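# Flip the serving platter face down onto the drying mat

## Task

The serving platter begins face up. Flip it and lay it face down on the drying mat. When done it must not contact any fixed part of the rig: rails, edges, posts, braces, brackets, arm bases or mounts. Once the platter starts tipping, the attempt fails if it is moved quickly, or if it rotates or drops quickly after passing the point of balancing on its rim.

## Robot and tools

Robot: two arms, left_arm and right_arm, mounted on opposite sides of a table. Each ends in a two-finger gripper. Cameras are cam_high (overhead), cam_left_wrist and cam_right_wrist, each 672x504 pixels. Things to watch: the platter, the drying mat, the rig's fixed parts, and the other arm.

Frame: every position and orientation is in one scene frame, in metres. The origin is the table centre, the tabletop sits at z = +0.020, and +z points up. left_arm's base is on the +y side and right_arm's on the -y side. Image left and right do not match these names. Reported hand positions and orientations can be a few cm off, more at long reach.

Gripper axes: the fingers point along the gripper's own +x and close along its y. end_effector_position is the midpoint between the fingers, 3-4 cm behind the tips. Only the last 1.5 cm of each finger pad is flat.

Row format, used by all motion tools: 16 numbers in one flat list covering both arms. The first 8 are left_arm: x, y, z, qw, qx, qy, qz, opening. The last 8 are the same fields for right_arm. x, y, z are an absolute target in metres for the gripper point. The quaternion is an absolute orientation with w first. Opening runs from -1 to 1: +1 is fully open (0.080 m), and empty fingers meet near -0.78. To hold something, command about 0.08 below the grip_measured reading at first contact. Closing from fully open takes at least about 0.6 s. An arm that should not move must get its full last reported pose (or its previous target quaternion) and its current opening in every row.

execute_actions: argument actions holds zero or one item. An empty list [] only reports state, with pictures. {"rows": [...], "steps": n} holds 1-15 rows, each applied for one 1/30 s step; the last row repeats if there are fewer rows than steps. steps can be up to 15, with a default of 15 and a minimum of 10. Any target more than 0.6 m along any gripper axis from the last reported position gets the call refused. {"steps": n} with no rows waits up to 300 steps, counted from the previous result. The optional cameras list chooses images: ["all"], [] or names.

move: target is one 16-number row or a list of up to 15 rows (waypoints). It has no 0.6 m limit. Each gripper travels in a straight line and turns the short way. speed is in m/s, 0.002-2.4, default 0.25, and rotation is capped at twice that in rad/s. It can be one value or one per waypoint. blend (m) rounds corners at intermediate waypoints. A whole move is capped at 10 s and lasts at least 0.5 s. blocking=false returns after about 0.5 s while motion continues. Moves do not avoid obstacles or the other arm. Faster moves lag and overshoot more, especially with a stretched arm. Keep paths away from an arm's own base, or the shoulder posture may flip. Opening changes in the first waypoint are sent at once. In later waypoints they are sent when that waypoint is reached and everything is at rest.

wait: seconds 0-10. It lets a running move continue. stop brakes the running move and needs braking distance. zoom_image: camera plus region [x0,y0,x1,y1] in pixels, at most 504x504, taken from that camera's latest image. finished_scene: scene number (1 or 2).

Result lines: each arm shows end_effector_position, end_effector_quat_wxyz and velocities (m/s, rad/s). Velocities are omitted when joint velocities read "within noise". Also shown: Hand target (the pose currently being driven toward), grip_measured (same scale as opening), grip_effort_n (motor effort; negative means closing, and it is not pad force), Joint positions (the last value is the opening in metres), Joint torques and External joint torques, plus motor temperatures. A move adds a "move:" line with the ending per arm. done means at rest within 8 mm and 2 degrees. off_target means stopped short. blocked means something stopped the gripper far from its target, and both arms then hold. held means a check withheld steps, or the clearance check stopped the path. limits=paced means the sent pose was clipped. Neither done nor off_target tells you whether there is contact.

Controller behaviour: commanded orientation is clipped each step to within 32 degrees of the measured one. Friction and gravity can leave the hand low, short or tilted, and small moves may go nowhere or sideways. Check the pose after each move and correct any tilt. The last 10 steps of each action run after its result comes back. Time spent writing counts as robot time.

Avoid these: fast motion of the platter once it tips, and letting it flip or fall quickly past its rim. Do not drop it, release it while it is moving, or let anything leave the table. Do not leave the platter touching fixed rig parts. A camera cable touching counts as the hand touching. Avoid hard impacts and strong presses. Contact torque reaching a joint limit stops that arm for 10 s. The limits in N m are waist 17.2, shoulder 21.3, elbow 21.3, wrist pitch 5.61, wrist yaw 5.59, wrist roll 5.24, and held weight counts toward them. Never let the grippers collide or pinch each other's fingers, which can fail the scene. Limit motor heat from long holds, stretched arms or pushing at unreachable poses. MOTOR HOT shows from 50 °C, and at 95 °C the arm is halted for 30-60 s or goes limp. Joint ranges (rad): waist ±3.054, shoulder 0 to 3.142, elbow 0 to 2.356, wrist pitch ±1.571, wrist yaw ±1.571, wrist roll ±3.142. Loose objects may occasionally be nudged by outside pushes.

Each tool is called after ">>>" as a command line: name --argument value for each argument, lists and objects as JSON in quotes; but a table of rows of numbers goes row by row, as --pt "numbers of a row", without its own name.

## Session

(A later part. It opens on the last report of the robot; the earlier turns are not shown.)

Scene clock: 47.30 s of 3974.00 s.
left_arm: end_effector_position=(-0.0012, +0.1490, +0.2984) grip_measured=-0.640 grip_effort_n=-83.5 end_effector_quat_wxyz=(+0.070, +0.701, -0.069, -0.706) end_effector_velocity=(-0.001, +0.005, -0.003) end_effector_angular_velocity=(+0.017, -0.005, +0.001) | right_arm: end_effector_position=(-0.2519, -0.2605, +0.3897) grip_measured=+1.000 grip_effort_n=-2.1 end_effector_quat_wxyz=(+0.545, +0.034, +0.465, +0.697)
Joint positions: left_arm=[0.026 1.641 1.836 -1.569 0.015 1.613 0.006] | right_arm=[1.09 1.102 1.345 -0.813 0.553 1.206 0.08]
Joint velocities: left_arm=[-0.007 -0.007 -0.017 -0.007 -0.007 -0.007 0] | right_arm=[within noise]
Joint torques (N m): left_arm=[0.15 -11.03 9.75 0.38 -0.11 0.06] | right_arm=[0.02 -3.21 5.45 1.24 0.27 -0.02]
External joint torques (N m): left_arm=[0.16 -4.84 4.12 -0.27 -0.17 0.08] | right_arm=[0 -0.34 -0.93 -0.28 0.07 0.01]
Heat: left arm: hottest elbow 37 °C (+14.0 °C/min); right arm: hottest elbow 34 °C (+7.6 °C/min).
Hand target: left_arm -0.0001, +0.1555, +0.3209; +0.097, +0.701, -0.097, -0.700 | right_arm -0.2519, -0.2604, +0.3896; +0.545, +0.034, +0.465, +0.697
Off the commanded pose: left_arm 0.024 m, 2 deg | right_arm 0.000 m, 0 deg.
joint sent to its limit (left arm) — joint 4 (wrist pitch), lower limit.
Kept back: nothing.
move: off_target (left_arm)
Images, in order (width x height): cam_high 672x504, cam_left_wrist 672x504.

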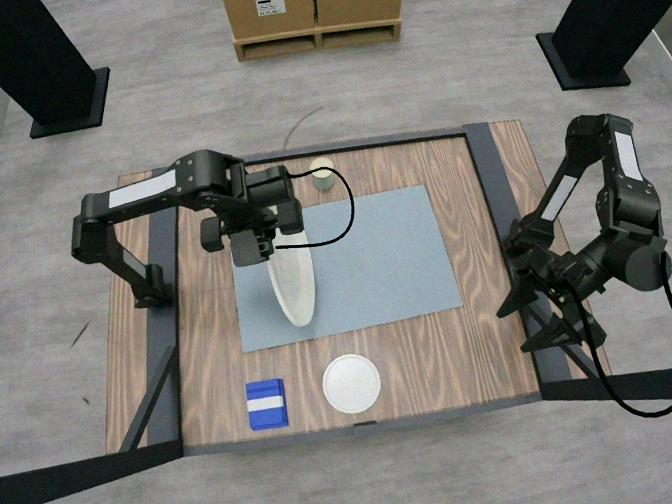

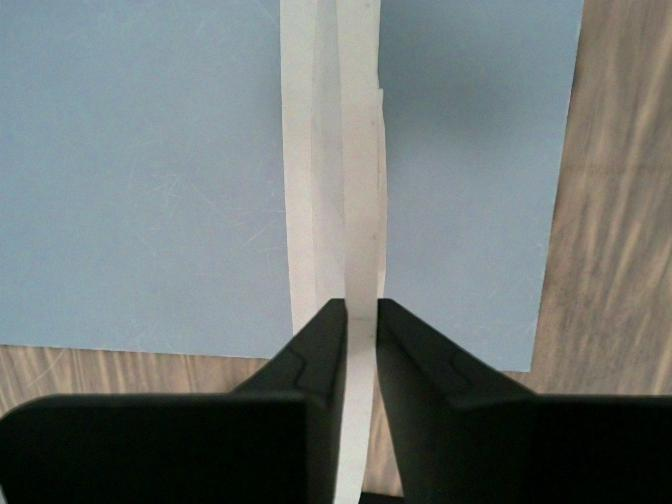

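>>> move --pt "0.0 0.155 0.325 0.416 0.572 0.288 -0.646 -0.85 -0.2519 -0.2605 0.3897 0.545 0.034 0.465 0.697 1" --pt "0.0 0.155 0.325 0.646 0.288 0.572 -0.416 -0.85 -0.2519 -0.2605 0.3897 0.545 0.034 0.465 0.697 1" --speed 0.12 --cameras '["cam_high","cam_left_wrist"]'

>>> move --target '[0.0,0.150,0.325,0.703,-0.074,0.703,0.074,-0.85,-0.2519,-0.2605,0.3897,0.545,0.034,0.465,0.697,1]' --speed 0.12 --cameras '["cam_high","cam_left_wrist"]'

Scene clock: 57.50 s of 3974.00 s.
left_arm: end_effector_position=(-0.0008, +0.1505, +0.2991) grip_measured=-0.640 grip_effort_n=-83.5 end_effector_quat_wxyz=(+0.643, +0.292, +0.574, -0.415) | right_arm: end_effector_position=(-0.2519, -0.2605, +0.3897) grip_measured=+1.000 grip_effort_n=-1.6 end_effector_quat_wxyz=(+0.545, +0.034, +0.465, +0.697)
Joint positions: left_arm=[0.026 1.634 1.832 -1.569 0.012 -0.476 0.006] | right_arm=[1.09 1.102 1.345 -0.813 0.553 1.206 0.08]
Joint torques (N m): left_arm=[0.1 -10.87 10.82 0.43 -0.1 -0.03] | right_arm=[-0.02 -3.23 5.22 1.25 0.27 -0.01]
External joint torques (N m): left_arm=[0.11 -4.94 5.31 -0.25 -0.08 -0.04] | right_arm=[-0.04 -0.49 -1 -0.23 0.07 0.02]
Motor temperatures (°C): left_arm=[29 40 39 32 25 30] | right_arm=[27 30 34 34 30 26]
Heat: left arm: hottest shoulder 40 °C (+10.4 °C/min); right arm: hottest elbow 34 °C (+6.3 °C/min).
Hand target: left_arm -0.0001, +0.1558, +0.3237; +0.657, +0.264, +0.555, -0.437 | right_arm -0.2519, -0.2604, +0.3896; +0.545, +0.034, +0.465, +0.697
Off the commanded pose: left_arm 0.026 m, 1 deg | right_arm 0.000 m, 0 deg.
joint sent to its limit (left arm) — joint 4 (wrist pitch), lower limit.
Kept back: nothing.
move: off_target (left_arm)
Images, in order (width x height): cam_high 672x504, cam_left_wrist 672x504.

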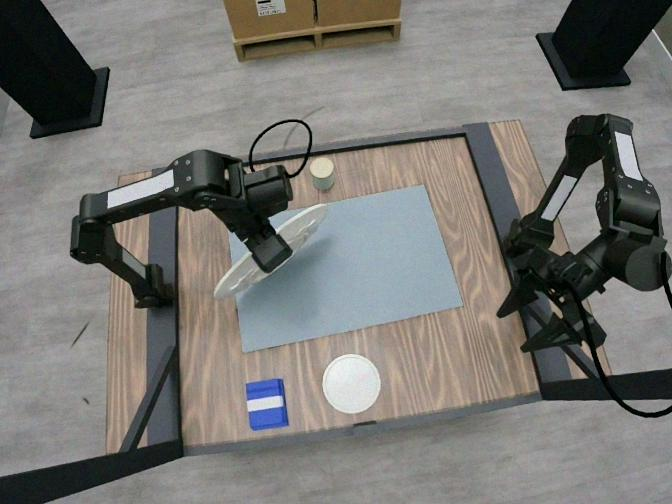

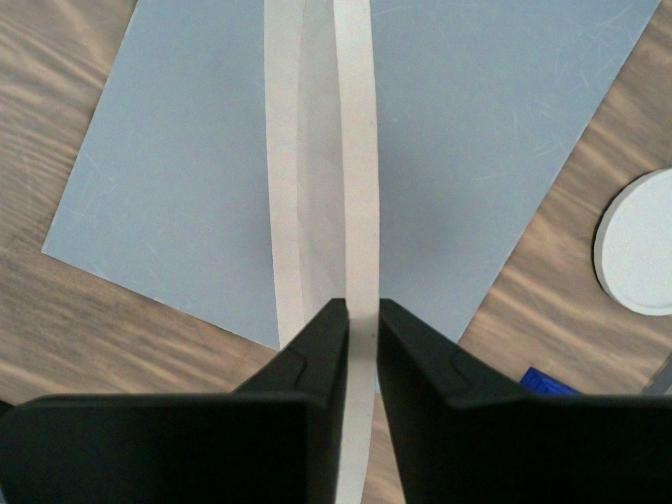

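Scene clock: 63.20 s of 3974.00 s.
left_arm: end_effector_position=(+0.0001, +0.1502, +0.3012) grip_measured=-0.640 grip_effort_n=-83.5 end_effector_quat_wxyz=(-0.698, +0.144, -0.702, +0.002) | right_arm: end_effector_position=(-0.2519, -0.2605, +0.3897) grip_measured=+1.000 grip_effort_n=-1.6 end_effector_quat_wxyz=(+0.545, +0.034, +0.465, +0.697)
Joint positions: left_arm=[0.019 1.632 1.837 -1.569 -0.007 -1.734 0.006] | right_arm=[1.09 1.102 1.345 -0.813 0.553 1.206 0.08]
Joint torques (N m): left_arm=[0.15 -8.78 12.26 0.39 0.15 -0.1] | right_arm=[0.22 -3.26 5.35 1.25 0.29 0.02]
External joint torques (N m): left_arm=[0.18 -2.72 6.72 -0.25 0.2 -0.11] | right_arm=[0.19 -0.47 -0.97 -0.27 0.09 0.05]
Heat: left arm: hottest shoulder 41 °C (+9.1 °C/min); right arm: hottest elbow 35 °C (+6.1 °C/min).
Hand target: left_arm +0.0000, +0.1510, +0.3239; +0.690, -0.174, +0.702, -0.028 | right_arm -0.2519, -0.2604, +0.3896; +0.545, +0.034, +0.465, +0.697
Off the commanded pose: left_arm 0.024 m, 12 deg | right_arm 0.000 m, 0 deg.
joint sent to its limit (left arm) — joint 4 (wrist pitch), lower limit.
Kept back: nothing.
move: off_target (left_arm)
Images, in order (width x height): cam_high 672x504, cam_left_wrist 672x504.

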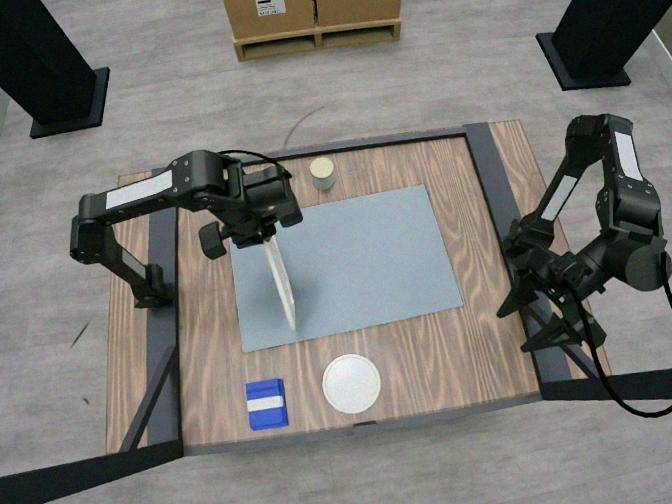

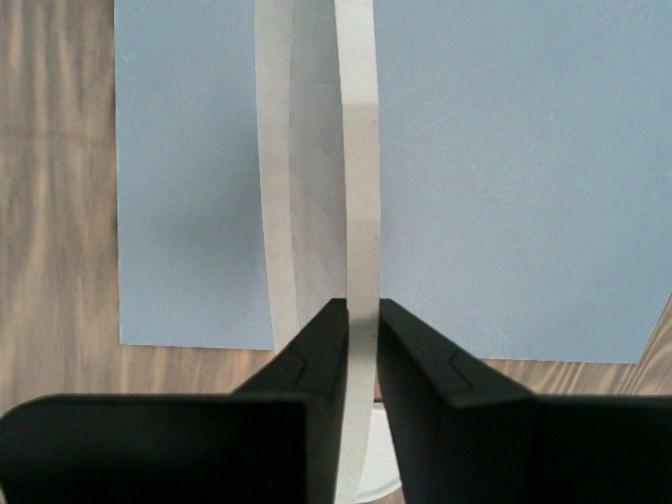

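Great. Finish roll and tilt; then move inward keeping high.

>>> move --pt "0.0 0.150 0.328 0.703 -0.074 0.703 0.074 -0.85 -0.2519 -0.2605 0.3897 0.545 0.034 0.465 0.697 1" --pt "0.0 0.14 0.345 0.69 -0.153 0.69 -0.153 -0.85 -0.2519 -0.2605 0.3897 0.545 0.034 0.465 0.697 1" --pt "0.0 0.12 0.36 0.664 -0.242 0.664 -0.242 -0.85 -0.2519 -0.2605 0.3897 0.545 0.034 0.465 0.697 1" --pt "0.0 0.06 0.365 0.653 -0.271 0.653 -0.271 -0.85 -0.2519 -0.2605 0.3897 0.545 0.034 0.465 0.697 1" --speed 0.06 --cameras '["cam_high","cam_left_wrist","cam_right_wrist"]'

Scene clock: 74.20 s of 3974.00 s.
left_arm: end_effector_position=(+0.0011, +0.0712, +0.2919) grip_measured=-0.640 grip_effort_n=-83.5 end_effector_quat_wxyz=(+0.679, -0.195, +0.681, -0.192) | right_arm: end_effector_position=(-0.2519, -0.2605, +0.3897) grip_measured=+1.000 grip_effort_n=-1.6 end_effector_quat_wxyz=(+0.545, +0.034, +0.465, +0.697)
Joint positions: left_arm=[0.027 1.611 1.656 -1.062 0.027 -1.536 0.006] | right_arm=[1.09 1.102 1.345 -0.813 0.553 1.206 0.08]
Joint torques (N m): left_arm=[-0.09 -9.84 11.81 2.67 -0.03 0.02] | right_arm=[-0.16 -3.43 5.05 1.31 0.23 -0.03]
External joint torques (N m): left_arm=[-0.09 -3.26 5.52 1.52 0 -0.01] | right_arm=[-0.14 -0.73 -1.17 -0.18 0.03 0]
Heat: left arm: hottest elbow 43 °C (+13.2 °C/min); right arm: hottest elbow 35 °C (+4.1 °C/min).
Hand target: left_arm +0.0012, +0.0692, +0.3219; +0.670, -0.227, +0.670, -0.226 | right_arm -0.2519, -0.2605, +0.3897; +0.545, +0.034, +0.465, +0.697
Off the commanded pose: left_arm 0.074 m, 13 deg | right_arm 0.000 m, 0 deg.
Kept back: nothing.
move: blocked (left_arm; both arms now hold where they are)

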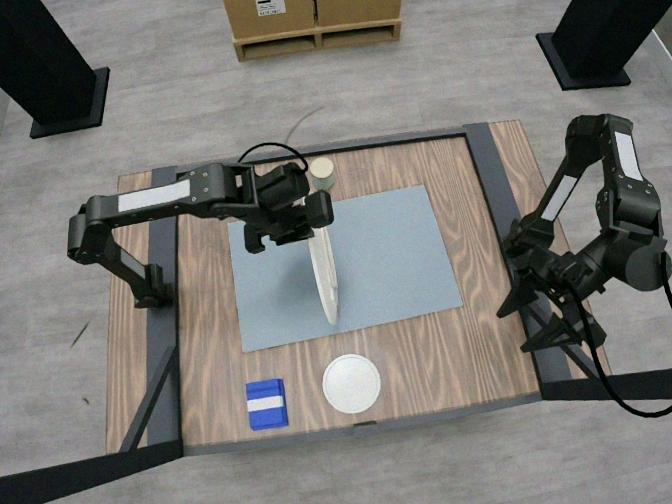

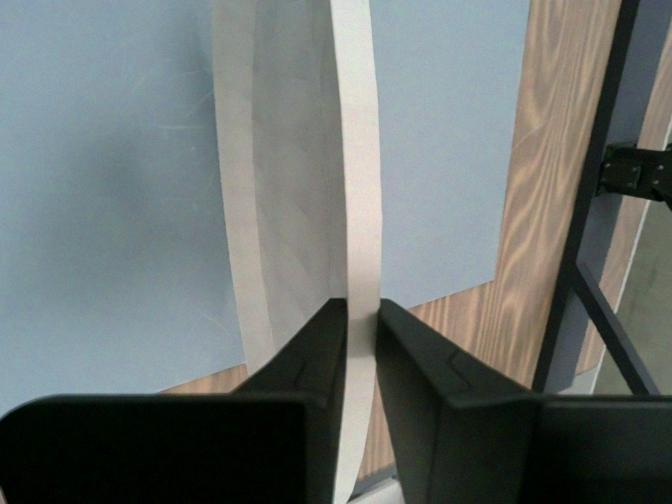

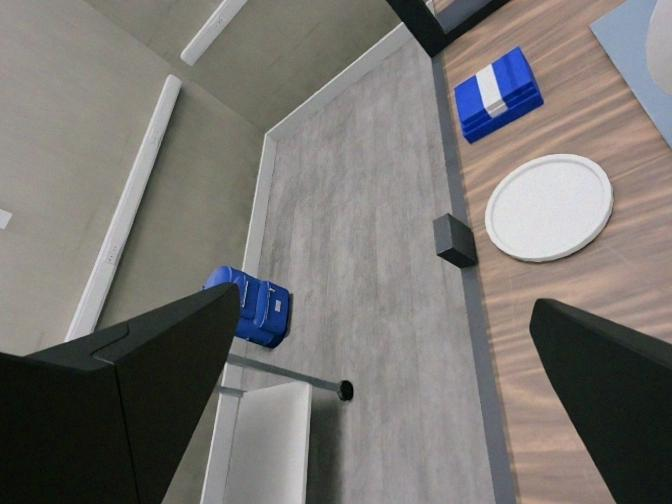

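>>> move --pt "0.0 0.075 0.345 0.653 -0.271 0.653 -0.271 -0.85 -0.2519 -0.2605 0.3897 0.545 0.034 0.465 0.697 1" --pt "0.0 0.03 0.345 0.653 -0.271 0.653 -0.271 -0.85 -0.2519 -0.2605 0.3897 0.545 0.034 0.465 0.697 1" --speed 0.05 --cameras '["cam_high","cam_left_wrist"]'

Scene clock: 77.97 s of 3974.00 s.
left_arm: end_effector_position=(+0.0008, +0.0431, +0.2863) grip_measured=-0.640 grip_effort_n=-83.5 end_effector_quat_wxyz=(+0.674, -0.211, +0.676, -0.209) end_effector_velocity=(-0.001, +0.031, -0.023) end_effector_angular_velocity=(+0.174, +0.005, +0.008) | right_arm: end_effector_position=(-0.2519, -0.2605, +0.3897) grip_measured=+1.000 grip_effort_n=-1.6 end_effector_quat_wxyz=(+0.545, +0.034, +0.465, +0.697)
Joint positions: left_arm=[0.023 1.673 1.676 -0.971 0.026 -1.54 0.006] | right_arm=[1.09 1.102 1.345 -0.813 0.553 1.206 0.08]
Joint velocities: left_arm=[-0.002 -0.002 -0.007 -0.168 -0.007 -0.007 0] | right_arm=[within noise]
Joint torques (N m): left_arm=[-0.08 -8.01 9.65 2.54 -0.02 0.02] | right_arm=[-0.05 -3.4 5.21 1.34 0.26 -0.04]
External joint torques (N m): left_arm=[-0.05 -0.78 3.41 1.23 0 0] | right_arm=[-0.05 -0.64 -1.04 -0.15 0.05 0]
Motor temperatures (°C): left_arm=[28 43 44 34 25 30] | right_arm=[27 30 35 34 30 26]
Heat: left arm: hottest elbow 44 °C (+14.0 °C/min); right arm: hottest elbow 35 °C (+4.0 °C/min).
Hand target: left_arm +0.0008, +0.0401, +0.3003; +0.669, -0.227, +0.671, -0.226 | right_arm -0.2519, -0.2605, +0.3897; +0.545, +0.034, +0.465, +0.697
Off the commanded pose: left_arm 0.060 m, 10 deg | right_arm 0.000 m, 0 deg.
Kept back: nothing.
move: blocked (left_arm; both arms now hold where they are)
Images, in order (width x height): cam_high 672x504, cam_left_wrist 672x504.

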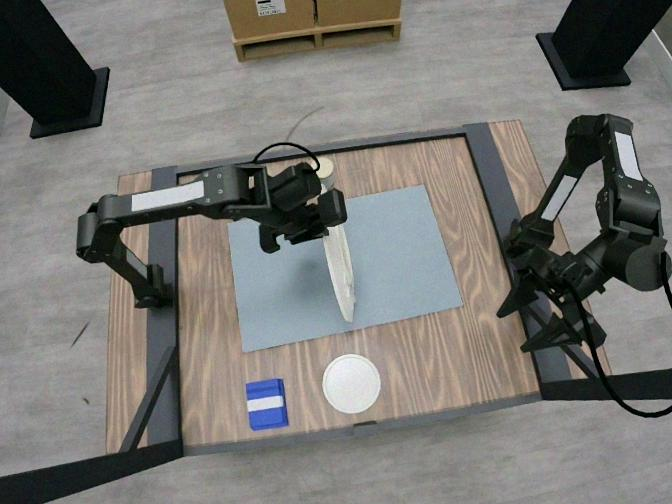

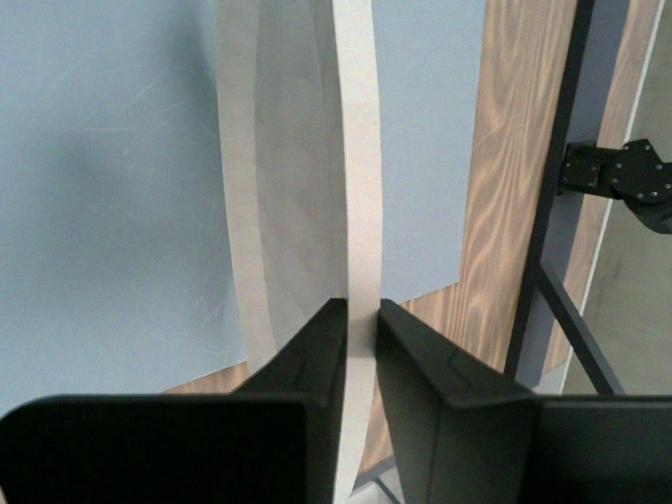

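>>> move --pt "0.0 0.075 0.28 0.653 -0.271 0.653 -0.271 -0.85 -0.2519 -0.2605 0.3897 0.545 0.034 0.465 0.697 1" --pt "0.0 0.112 0.25 0.627 -0.326 0.627 -0.326 -0.85 -0.2519 -0.2605 0.3897 0.545 0.034 0.465 0.697 1" --pt "0.0 0.16 0.208 0.596 -0.38 0.596 -0.38 -0.85 -0.2519 -0.2605 0.3897 0.545 0.034 0.465 0.697 1" --speed 0.025 --cameras '["cam_high","cam_left_wrist"]'

Scene clock: 88.70 s of 3974.00 s.
left_arm: end_effector_position=(+0.0011, +0.1599, +0.2133) grip_measured=-0.640 grip_effort_n=-83.5 end_effector_quat_wxyz=(+0.597, -0.384, +0.593, -0.381) | right_arm: end_effector_position=(-0.2519, -0.2605, +0.3897) grip_measured=+1.000 grip_effort_n=-1.6 end_effector_quat_wxyz=(+0.545, +0.034, +0.465, +0.697)
Joint positions: left_arm=[0.059 0.881 0.471 -0.018 0.063 -1.539 0.006] | right_arm=[1.09 1.102 1.345 -0.813 0.553 1.206 0.08]
Joint torques (N m): left_arm=[-0.07 -1.32 6.98 2.26 0.27 0.08] | right_arm=[-0.28 -3.29 5.43 1.25 0.22 -0.07]
External joint torques (N m): left_arm=[-0.08 0.76 -0.04 0.58 0.27 0.03] | right_arm=[-0.28 -0.51 -0.86 -0.26 0.01 -0.03]
Heat: left arm: hottest elbow 42 °C (+11.1 °C/min); right arm: hottest elbow 35 °C (+2.0 °C/min).
Hand target: left_arm +0.0000, +0.1601, +0.2080; +0.596, -0.380, +0.596, -0.380 | right_arm -0.2519, -0.2604, +0.3896; +0.545, +0.034, +0.465, +0.697
Off the commanded pose: left_arm 0.005 m, 1 deg | right_arm 0.000 m, 0 deg.
Kept back: nothing.
move: done
Images, in order (width x height): cam_high 672x504, cam_left_wrist 672x504.

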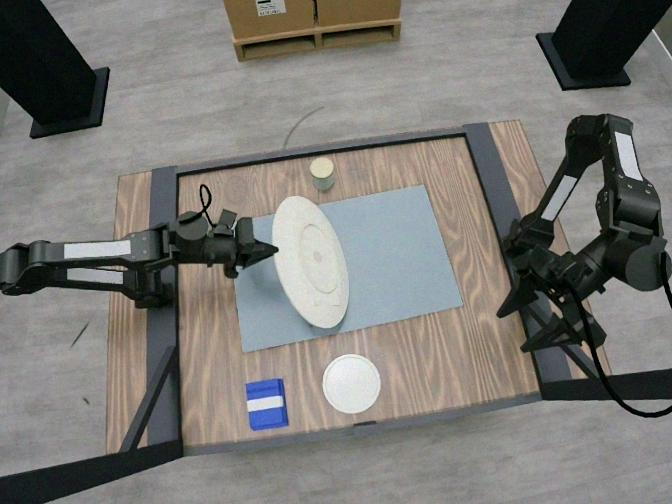

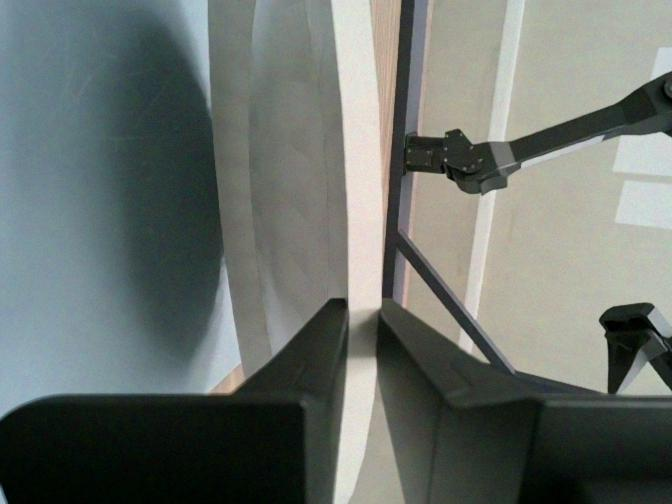

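>>> move --pt "0.0 0.178 0.16 0.561 -0.43 0.561 -0.43 -0.8 -0.2519 -0.2605 0.3897 0.545 0.034 0.465 0.697 1" --pt "0.0 0.178 0.13 0.561 -0.43 0.561 -0.43 -0.8 -0.2519 -0.2605 0.3897 0.545 0.034 0.465 0.697 1" --pt "0.0 0.165 0.11 0.596 -0.38 0.596 -0.38 -0.65 -0.2519 -0.2605 0.3897 0.545 0.034 0.465 0.697 1" --speed 0.025 --cameras '["cam_high","cam_left_wrist"]'

Scene clock: 98.00 s of 3974.00 s.
left_arm: end_effector_position=(-0.0004, +0.1810, +0.0920) grip_measured=-0.579 grip_effort_n=-83.5 end_effector_quat_wxyz=(+0.606, -0.365, +0.609, -0.360) | right_arm: end_effector_position=(-0.2519, -0.2605, +0.3897) grip_measured=+1.000 grip_effort_n=-1.6 end_effector_quat_wxyz=(+0.545, +0.034, +0.465, +0.697)
Joint positions: left_arm=[0.065 1.195 0.086 0.613 0.074 -1.539 0.009] | right_arm=[1.09 1.102 1.345 -0.813 0.553 1.206 0.08]
Joint torques (N m): left_arm=[-0.32 -1.8 11.13 2.92 -0.04 0.1] | right_arm=[0 -3.37 5.32 1.23 0.27 -0.06]
External joint torques (N m): left_arm=[-0.32 0.61 5.87 1.25 -0.04 0.05] | right_arm=[-0.01 -0.63 -0.95 -0.27 0.07 -0.02]
Heat: left arm: hottest elbow 41 °C (+7.0 °C/min); right arm: hottest elbow 35 °C (+2.0 °C/min).
Hand target: left_arm +0.0000, +0.1666, +0.1105; +0.596, -0.380, +0.596, -0.380 | right_arm -0.2519, -0.2604, +0.3896; +0.545, +0.034, +0.465, +0.697
Off the commanded pose: left_arm 0.024 m, 3 deg | right_arm 0.000 m, 0 deg.
Kept back: nothing.
move: off_target (left_arm); target 3's new opening was sent with left_arm's hand 0.024 m and 3 deg from that target
Images, in order (width x height): cam_high 672x504, cam_left_wrist 672x504.

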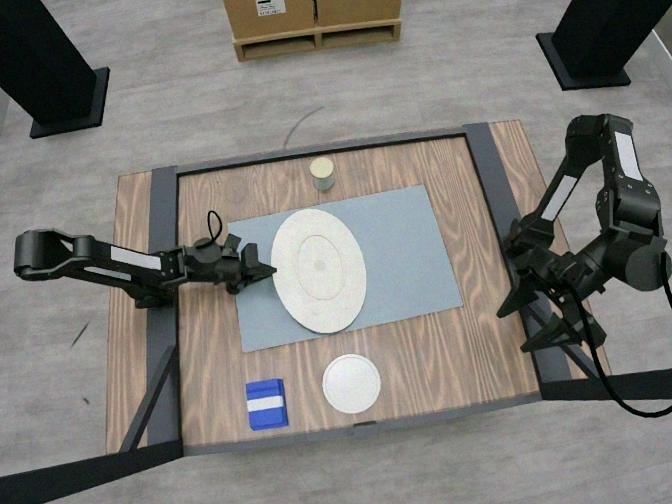

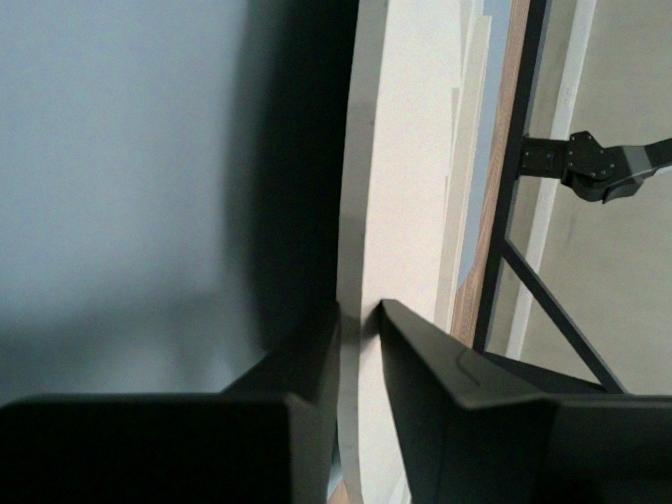

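>>> move --pt "0.0 0.172 0.085 0.628 -0.325 0.628 -0.325 -0.62 -0.2519 -0.2605 0.3897 0.545 0.034 0.465 0.697 1" --pt "0.0 0.172 0.068 0.628 -0.325 0.628 -0.325 -0.4 -0.2519 -0.2605 0.3897 0.545 0.034 0.465 0.697 1" --speed 0.02 --cameras '["cam_high","cam_left_wrist"]'

Scene clock: 104.50 s of 3974.00 s.
left_arm: end_effector_position=(-0.0007, +0.1791, +0.0754) grip_measured=-0.405 grip_effort_n=19.3 end_effector_quat_wxyz=(+0.629, -0.322, +0.632, -0.320) | right_arm: end_effector_position=(-0.2519, -0.2605, +0.3897) grip_measured=+1.000 grip_effort_n=-1.6 end_effector_quat_wxyz=(+0.545, +0.034, +0.465, +0.697)
Joint positions: left_arm=[0.059 1.25 0.161 0.458 0.065 -1.53 0.017] | right_arm=[1.09 1.102 1.345 -0.813 0.553 1.206 0.08]
Joint torques (N m): left_arm=[-0.12 6.43 6.08 6.08 -0.13 0.15] | right_arm=[-0.11 -3.43 5.14 1.24 0.23 -0.03]
External joint torques (N m): left_arm=[-0.12 9.24 0.78 4.48 -0.12 0.11] | right_arm=[-0.1 -0.63 -1.14 -0.26 0.02 0]
Motor temperatures (°C): left_arm=[28 38 41 38 25 30] | right_arm=[27 30 35 34 30 26]
Heat: left arm: hottest elbow 41 °C (+5.0 °C/min); right arm: hottest elbow 35 °C (+1.0 °C/min).
Hand target: left_arm -0.0001, +0.1735, +0.0687; +0.629, -0.323, +0.629, -0.323 | right_arm -0.2519, -0.2604, +0.3896; +0.545, +0.034, +0.465, +0.697
Off the commanded pose: left_arm 0.010 m, 1 deg | right_arm 0.000 m, 0 deg.
Kept back: nothing.
move: off_target (left_arm); target 2's new opening was sent with left_arm's hand 0.010 m and 1 deg from that target
Images, in order (width x height): cam_high 672x504, cam_left_wrist 672x504.

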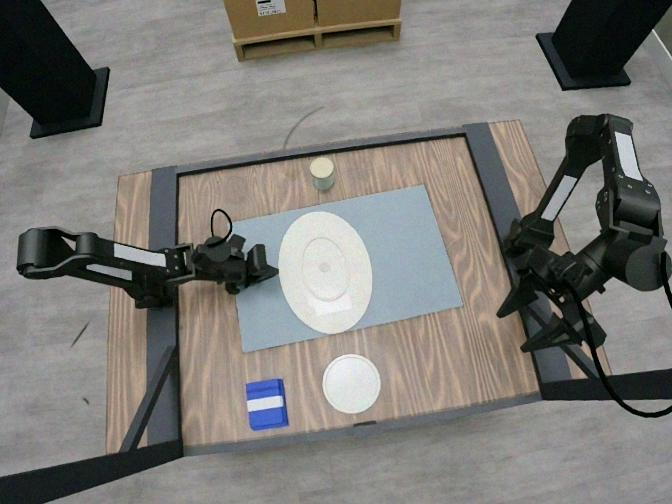

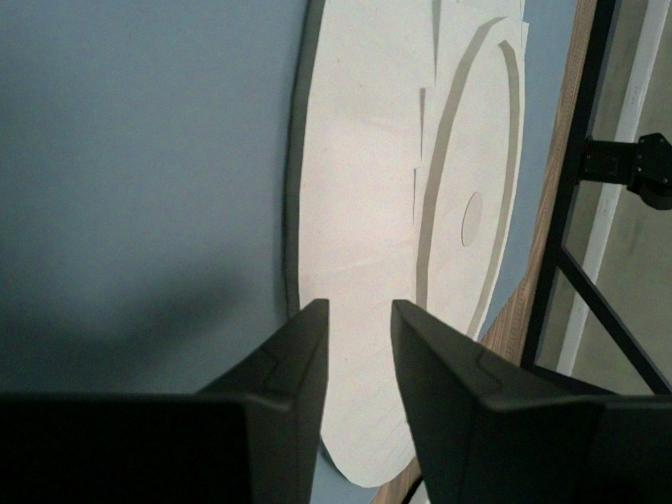

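>>> move --pt "0.0 0.19 0.10 0.628 -0.325 0.628 -0.325 -0.4 -0.2519 -0.2605 0.3897 0.545 0.034 0.465 0.697 1" --pt "0.0 0.23 0.29 0.653 -0.271 0.653 -0.271 -0.4 -0.2519 -0.2605 0.3897 0.545 0.034 0.465 0.697 1" --speed 0.12 --cameras '["cam_high","cam_left_wrist"]'

>>> zoom_image --camera "cam_high" --region '[220, 180, 480, 370]'

Scene clock: 107.37 s of 3974.00 s.
left_arm: end_effector_position=(-0.0001, +0.2309, +0.2871) grip_measured=-0.404 grip_effort_n=19.3 end_effector_quat_wxyz=(+0.654, -0.270, +0.653, -0.269) | right_arm: end_effector_position=(-0.2519, -0.2605, +0.3897) grip_measured=+1.000 grip_effort_n=-1.6 end_effector_quat_wxyz=(+0.545, +0.034, +0.465, +0.697)
Joint positions: left_arm=[0.082 0.842 1.02 -0.969 0.069 -1.5 0.017] | right_arm=[1.09 1.102 1.345 -0.813 0.553 1.206 0.08]
Joint torques (N m): left_arm=[0.17 -0.9 8.67 1.25 0.13 0.09] | right_arm=[-0.09 -3.3 5.4 1.26 0.25 -0.02]
External joint torques (N m): left_arm=[0.18 0.28 2.37 -0.16 0.14 0.05] | right_arm=[-0.08 -0.47 -0.91 -0.24 0.04 0.02]
Heat: left arm: hottest elbow 41 °C (+4.0 °C/min); right arm: hottest elbow 36 °C (+2.0 °C/min).
Hand target: left_arm +0.0000, +0.2300, +0.2900; +0.653, -0.271, +0.653, -0.271 | right_arm -0.2519, -0.2604, +0.3896; +0.545, +0.034, +0.465, +0.697
Off the commanded pose: left_arm 0.003 m, 0 deg | right_arm 0.000 m, 0 deg.
Kept back: nothing.
move: done
Images, in order (width x height): cam_high 672x504, cam_left_wrist 672x504.

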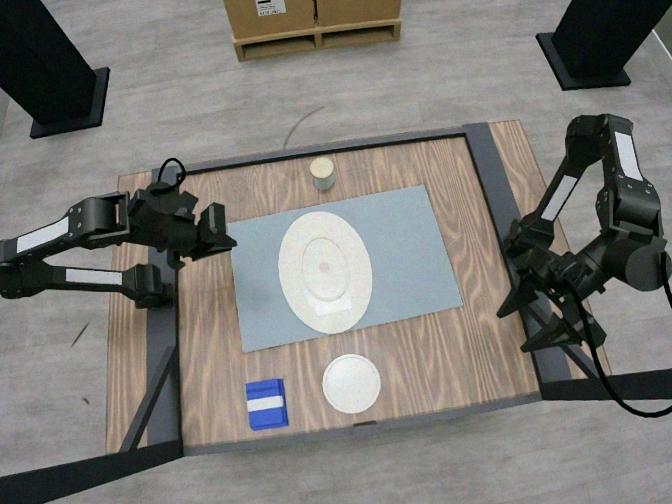

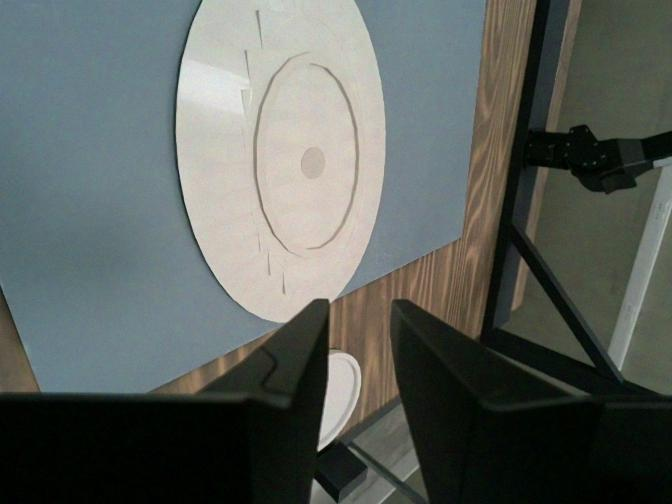

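Scaled by 1.938 from the camera's 672x504 image, which has a finer 960x720 frame.

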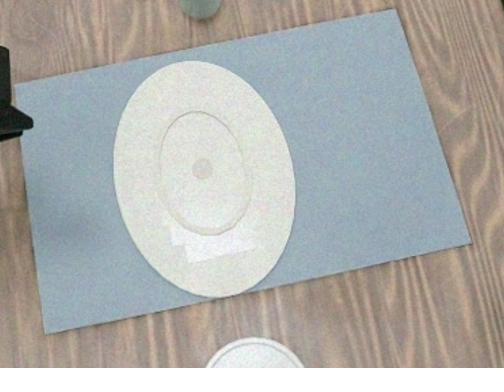

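>>> zoom_image --camera "cam_high" --region '[300, 305, 370, 350]'

>>> zoom_image --camera "cam_left_wrist" --region '[180, 200, 480, 400]'

Scaled by 7.200 from the camera's 672x504 image, which has a finer 960x720 frame.

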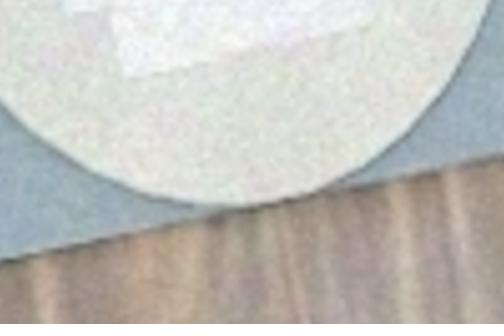

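Scaled by 1.680 from the camera's 672x504 image, which has a finer 960x720 frame.

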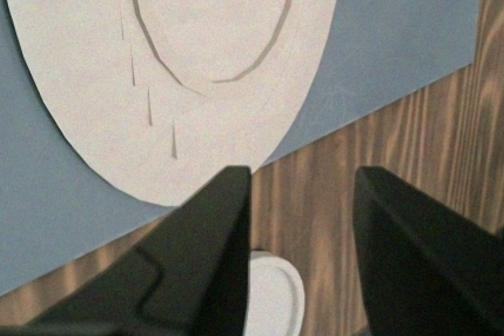

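>>> move --pt "-0.21 0.045 0.22 0.696 -0.123 0.696 -0.123 -0.9 -0.2519 -0.2605 0.3897 0.545 0.034 0.465 0.697 1" --pt "-0.21 0.045 0.10 0.696 -0.123 0.696 -0.123 -0.9 -0.2519 -0.2605 0.3897 0.545 0.034 0.465 0.697 1" --speed 0.2 --cameras '["cam_high","cam_left_wrist"]'

Scene clock: 111.63 s of 3974.00 s.
left_arm: end_effector_position=(-0.2105, +0.0435, +0.1067) grip_measured=-0.768 grip_effort_n=-83.5 end_effector_quat_wxyz=(+0.694, -0.128, +0.697, -0.128) | right_arm: end_effector_position=(-0.2519, -0.2605, +0.3897) grip_measured=+1.000 grip_effort_n=-1.6 end_effector_quat_wxyz=(+0.545, +0.034, +0.465, +0.697)
Joint positions: left_arm=[-0.518 2.068 1.574 -0.752 -0.167 -2.042 0] | right_arm=[1.09 1.102 1.345 -0.813 0.553 1.206 0.08]
Joint torques (N m): left_arm=[-0.04 -7.45 6.38 0.72 -0.07 -0.05] | right_arm=[-0.05 -3.4 5.17 1.23 0.33 -0.01]
External joint torques (N m): left_arm=[-0.02 2.18 0.42 -0.05 0.07 -0.07] | right_arm=[-0.04 -0.54 -1.19 -0.29 0.12 0.03]
Heat: left arm: hottest elbow 40 °C (+2.0 °C/min); right arm: hottest elbow 36 °C (+2.0 °C/min).
Hand target: left_arm -0.2100, +0.0450, +0.1001; +0.696, -0.123, +0.696, -0.123 | right_arm -0.2519, -0.2604, +0.3896; +0.545, +0.034, +0.465, +0.697
Off the commanded pose: left_arm 0.007 m, 1 deg | right_arm 0.000 m, 0 deg.
Kept back: nothing.
move: done
Images, in order (width x height): cam_high 672x504, cam_left_wrist 672x504.

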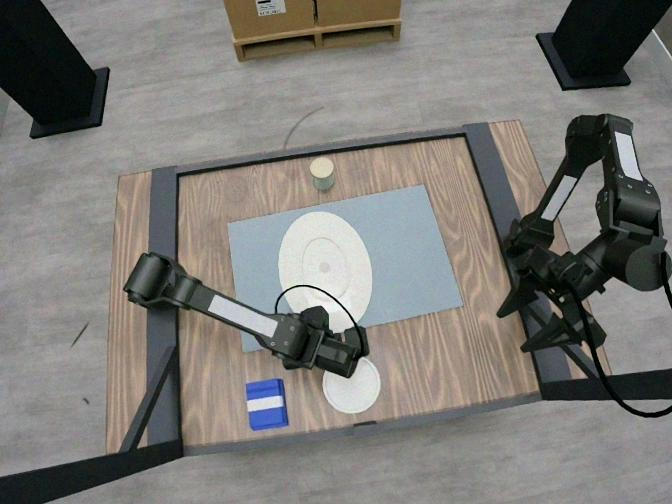

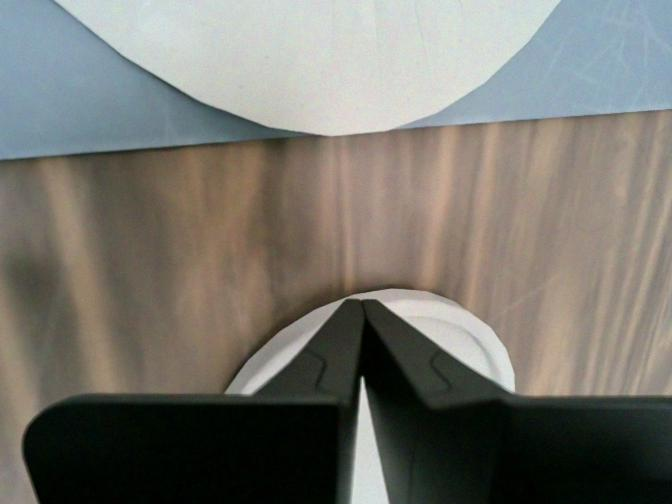

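>>> move --pt "-0.195 0.045 0.10 0.696 -0.123 0.696 -0.123 -0.9 -0.2519 -0.2605 0.3897 0.545 0.034 0.465 0.697 1" --pt "-0.195 0.045 0.07 0.696 -0.123 0.696 -0.123 -0.9 -0.2519 -0.2605 0.3897 0.545 0.034 0.465 0.697 1" --speed 0.06 --cameras '["cam_left_wrist"]'

Scene clock: 113.17 s of 3974.00 s.
left_arm: end_effector_position=(-0.1957, +0.0421, +0.0791) grip_measured=-0.768 grip_effort_n=-83.5 end_effector_quat_wxyz=(+0.693, -0.132, +0.698, -0.129) | right_arm: end_effector_position=(-0.2519, -0.2605, +0.3897) grip_measured=+1.000 grip_effort_n=-1.6 end_effector_quat_wxyz=(+0.545, +0.034, +0.465, +0.697)
Joint positions: left_arm=[-0.485 2.075 1.468 -0.627 -0.158 -2.014 0] | right_arm=[1.09 1.102 1.345 -0.813 0.553 1.206 0.08]
Joint torques (N m): left_arm=[-0.09 -6.89 5.97 0.76 -0.04 0.06] | right_arm=[-0.06 -3.35 5.32 1.25 0.3 -0.03]
External joint torques (N m): left_arm=[-0.12 2.8 0.02 -0.06 0.1 0.04] | right_arm=[-0.02 -0.5 -1.05 -0.27 0.08 0]
Heat: left arm: hottest elbow 40 °C (+2.0 °C/min); right arm: hottest elbow 36 °C (+2.0 °C/min).
Hand target: left_arm -0.1949, +0.0451, +0.0701; +0.696, -0.123, +0.696, -0.123 | right_arm -0.2519, -0.2604, +0.3896; +0.545, +0.034, +0.465, +0.697
Off the commanded pose: left_arm 0.010 m, 1 deg | right_arm 0.000 m, 0 deg.
Kept back: nothing.
move: off_target (left_arm)
Images, in order (width x height): cam_left_wrist 672x504.

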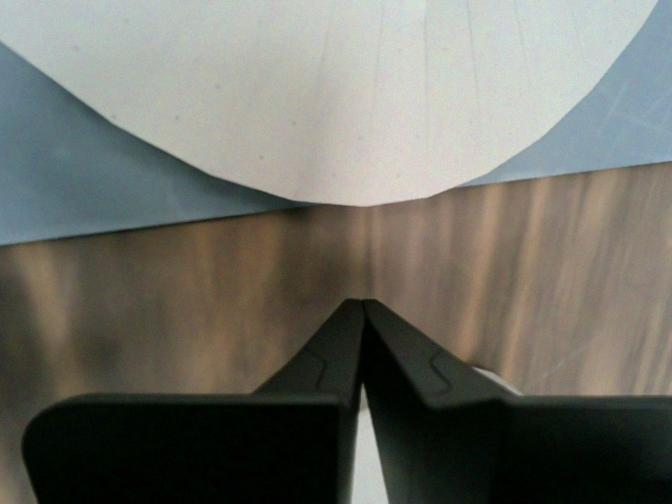

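>>> move --pt "-0.192 0.043 0.056 0.696 -0.123 0.696 -0.123 -0.9 -0.2519 -0.2605 0.3897 0.545 0.034 0.465 0.697 1" --pt "-0.16 0.043 0.056 0.696 -0.123 0.696 -0.123 -0.9 -0.2519 -0.2605 0.3897 0.545 0.034 0.465 0.697 1" --speed 0.04 --cameras '["cam_high","cam_left_wrist"]'

Scene clock: 114.93 s of 3974.00 s.
left_arm: end_effector_position=(-0.1704, +0.0362, +0.0666) grip_measured=-0.768 grip_effort_n=-83.5 end_effector_quat_wxyz=(+0.686, -0.131, +0.703, -0.138) | right_arm: end_effector_position=(-0.2519, -0.2605, +0.3897) grip_measured=+1.000 grip_effort_n=-1.6 end_effector_quat_wxyz=(+0.545, +0.034, +0.465, +0.697)
Joint positions: left_arm=[-0.417 2.061 1.387 -0.532 -0.121 -1.937 0] | right_arm=[1.09 1.102 1.345 -0.813 0.553 1.206 0.08]
Joint torques (N m): left_arm=[0.99 -7.74 3.92 0.16 -0.44 0.07] | right_arm=[-0.15 -3.44 5.36 1.23 0.27 -0.01]
External joint torques (N m): left_arm=[0.99 1.65 -1.87 -0.7 -0.33 0.05] | right_arm=[-0.17 -0.74 -0.88 -0.27 0.07 0.03]
Heat: left arm: hottest elbow 39 °C (+1.0 °C/min); right arm: hottest elbow 36 °C (+2.0 °C/min).
Hand target: left_arm -0.1602, +0.0431, +0.0561; +0.696, -0.123, +0.696, -0.123 | right_arm -0.2519, -0.2604, +0.3896; +0.545, +0.034, +0.465, +0.697
Off the commanded pose: left_arm 0.016 m, 2 deg | right_arm 0.000 m, 0 deg.
Kept back: nothing.
move: off_target (left_arm)
Images, in order (width x height): cam_high 672x504, cam_left_wrist 672x504.

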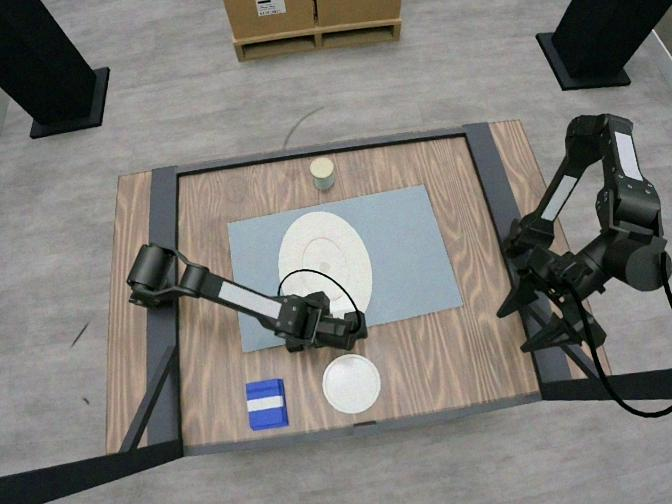

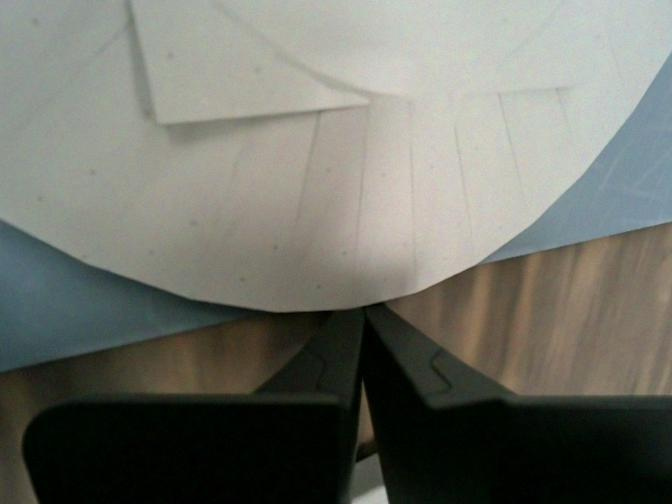

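>>> move --pt "-0.182 0.043 0.045 0.696 -0.123 0.696 -0.123 -0.9 -0.2519 -0.2605 0.3897 0.545 0.034 0.465 0.697 1" --pt "-0.128 0.043 0.045 0.696 -0.123 0.696 -0.123 -0.9 -0.2519 -0.2605 0.3897 0.545 0.034 0.465 0.697 1" --speed 0.03 --cameras '["cam_high","cam_left_wrist"]'

Scene clock: 118.17 s of 3974.00 s.
left_arm: end_effector_position=(-0.1657, +0.0335, +0.0661) grip_measured=-0.768 grip_effort_n=-83.5 end_effector_quat_wxyz=(+0.662, -0.125, +0.720, -0.164) end_effector_velocity=(-0.115, +0.007, +0.046) end_effector_angular_velocity=(-0.105, +0.058, -0.252) | right_arm: end_effector_position=(-0.2519, -0.2605, +0.3897) grip_measured=+1.000 grip_effort_n=-1.6 end_effector_quat_wxyz=(+0.545, +0.034, +0.465, +0.697)
Joint positions: left_arm=[-0.383 2.034 1.328 -0.447 -0.056 -1.866 0] | right_arm=[1.09 1.102 1.345 -0.813 0.553 1.206 0.08]
Joint velocities: left_arm=[-0.237 -0.032 0.11 -0.022 0.022 0.007 -0.001] | right_arm=[within noise]
Joint torques (N m): left_arm=[2 -7.71 5.1 -0.41 -1.12 0.06] | right_arm=[-0.28 -3.72 5.39 1.22 0.28 -0.03]
External joint torques (N m): left_arm=[5.13 2.75 -2.67 -1.93 -1.61 0.05] | right_arm=[-0.31 -0.97 -0.86 -0.29 0.1 0.01]
Heat: left arm: hottest elbow 39 °C (+0.0 °C/min); right arm: hottest elbow 36 °C (+1.0 °C/min).
Hand target: left_arm -0.1630, +0.0337, +0.0647; +0.664, -0.126, +0.719, -0.162 | right_arm -0.2519, -0.2605, +0.3897; +0.545, +0.034, +0.465, +0.697
Off the commanded pose: left_arm 0.044 m, 7 deg | right_arm 0.000 m, 0 deg.
blocked (left_arm)
Kept back: nothing.
move: off_target (left_arm)
Images, in order (width x height): cam_high 672x504, cam_left_wrist 672x504.

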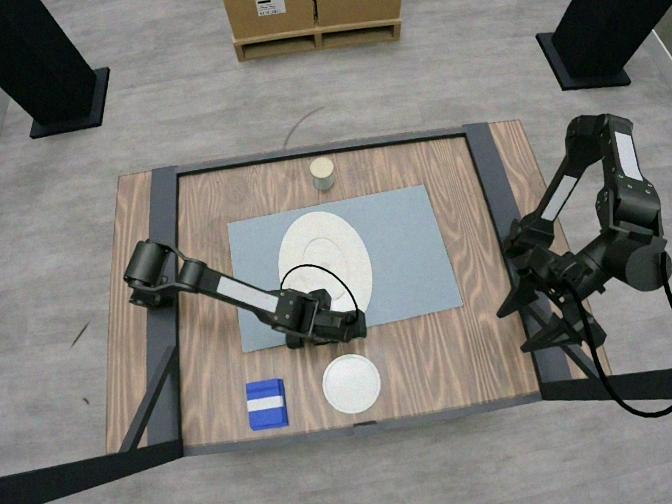

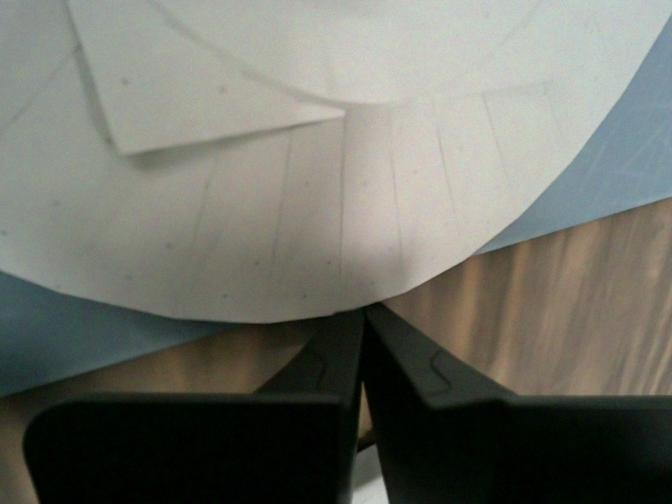

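>>> move --pt "-0.165 0.043 0.064 0.696 -0.123 0.696 -0.123 -0.9 -0.2519 -0.2605 0.3897 0.545 0.034 0.465 0.697 1" --pt "-0.11 0.043 0.064 0.696 -0.123 0.696 -0.123 -0.9 -0.2519 -0.2605 0.3897 0.545 0.034 0.465 0.697 1" --speed 0.05 --cameras '["cam_high","cam_left_wrist"]'

Scene clock: 121.13 s of 3974.00 s.
left_arm: end_effector_position=(-0.1435, +0.0431, +0.0695) grip_measured=-0.768 grip_effort_n=-83.5 end_effector_quat_wxyz=(+0.670, -0.106, +0.720, -0.148) | right_arm: end_effector_position=(-0.2519, -0.2605, +0.3897) grip_measured=+1.000 grip_effort_n=-1.6 end_effector_quat_wxyz=(+0.545, +0.034, +0.465, +0.697)
Joint positions: left_arm=[-0.336 2.001 1.312 -0.515 -0.034 -1.821 0] | right_arm=[1.09 1.102 1.345 -0.813 0.553 1.206 0.08]
Joint torques (N m): left_arm=[4.17 -8.47 3.98 -0.11 -2.24 0.06] | right_arm=[-0.12 -3.45 5.3 1.19 0.27 0]
External joint torques (N m): left_arm=[4.19 0.57 -1.83 -0.98 -2.18 0.04] | right_arm=[-0.11 -0.67 -0.98 -0.3 0.07 0.03]
Heat: left arm: hottest elbow 38 °C (-2.0 °C/min); right arm: hottest elbow 36 °C (+1.0 °C/min).
Hand target: left_arm -0.1113, +0.0440, +0.0641; +0.696, -0.122, +0.697, -0.123 | right_arm -0.2519, -0.2604, +0.3896; +0.545, +0.034, +0.465, +0.697
Off the commanded pose: left_arm 0.034 m, 5 deg | right_arm 0.000 m, 0 deg.
Kept back: nothing.
move: off_target (left_arm)
Images, in order (width x height): cam_high 672x504, cam_left_wrist 672x504.

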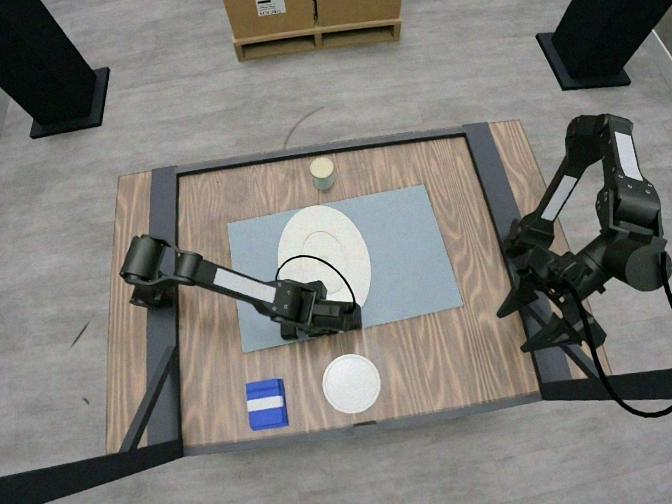

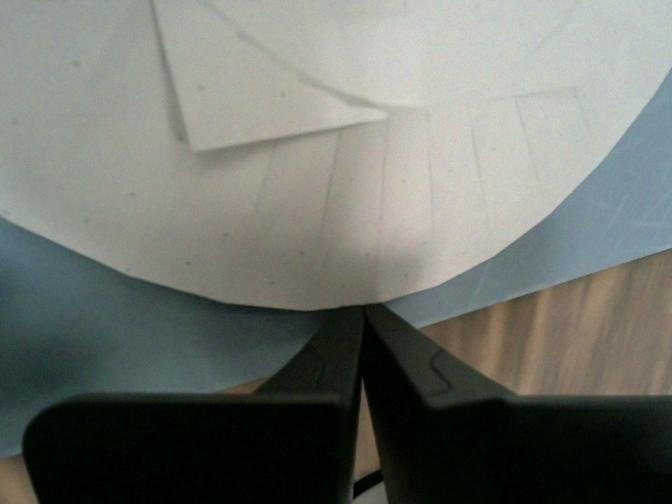

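Moved ~1.5–2 cm; now fully on. Back off.

>>> move --pt "-0.165 0.045 0.075 0.696 -0.123 0.696 -0.123 -0.9 -0.2519 -0.2605 0.3897 0.545 0.034 0.465 0.697 1" --pt "-0.19 0.06 0.20 0.696 -0.123 0.696 -0.123 -0.9 -0.2519 -0.2605 0.3897 0.545 0.034 0.465 0.697 1" --pt "-0.12 0.22 0.29 0.653 -0.271 0.653 -0.271 -0.9 -0.2519 -0.2605 0.3897 0.545 0.034 0.465 0.697 1" --speed 0.15 --cameras '["cam_high"]'

Scene clock: 124.73 s of 3974.00 s.
left_arm: end_effector_position=(-0.1213, +0.2185, +0.2918) grip_measured=-0.768 grip_effort_n=-83.5 end_effector_quat_wxyz=(+0.651, -0.271, +0.655, -0.272) | right_arm: end_effector_position=(-0.2519, -0.2605, +0.3897) grip_measured=+1.000 grip_effort_n=-1.6 end_effector_quat_wxyz=(+0.545, +0.034, +0.465, +0.697)
Joint positions: left_arm=[-0.699 1.057 1.134 -0.983 -0.458 -2.089 0] | right_arm=[1.09 1.102 1.345 -0.813 0.553 1.206 0.08]
Joint torques (N m): left_arm=[-0.27 -3.22 6.44 1 -0.51 -0.07] | right_arm=[0.01 -3.3 5.44 1.28 0.26 0]
External joint torques (N m): left_arm=[-0.26 -0.67 0.09 -0.22 -0.26 -0.11] | right_arm=[-0.02 -0.51 -0.86 -0.22 0.06 0.03]
Motor temperatures (°C): left_arm=[29 37 38 33 26 30] | right_arm=[27 30 36 34 30 26]
Heat: left arm: hottest elbow 38 °C (-3.0 °C/min); right arm: hottest elbow 36 °C (+1.0 °C/min).
Hand target: left_arm -0.1200, +0.2200, +0.2900; +0.653, -0.271, +0.653, -0.271 | right_arm -0.2519, -0.2604, +0.3896; +0.545, +0.034, +0.465, +0.697
Off the commanded pose: left_arm 0.003 m, 0 deg | right_arm 0.000 m, 0 deg.
Kept back: nothing.
move: done
Images, in order (width x height): cam_high 672x504.

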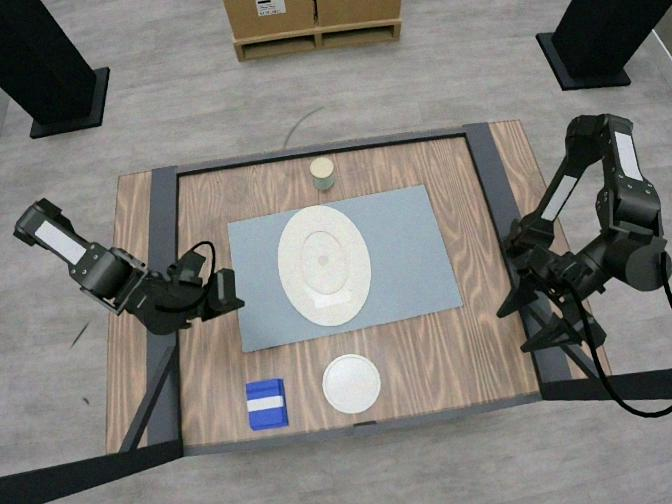

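Good.

>>> finished_scene --scene 2

The scene is finished: the task was done.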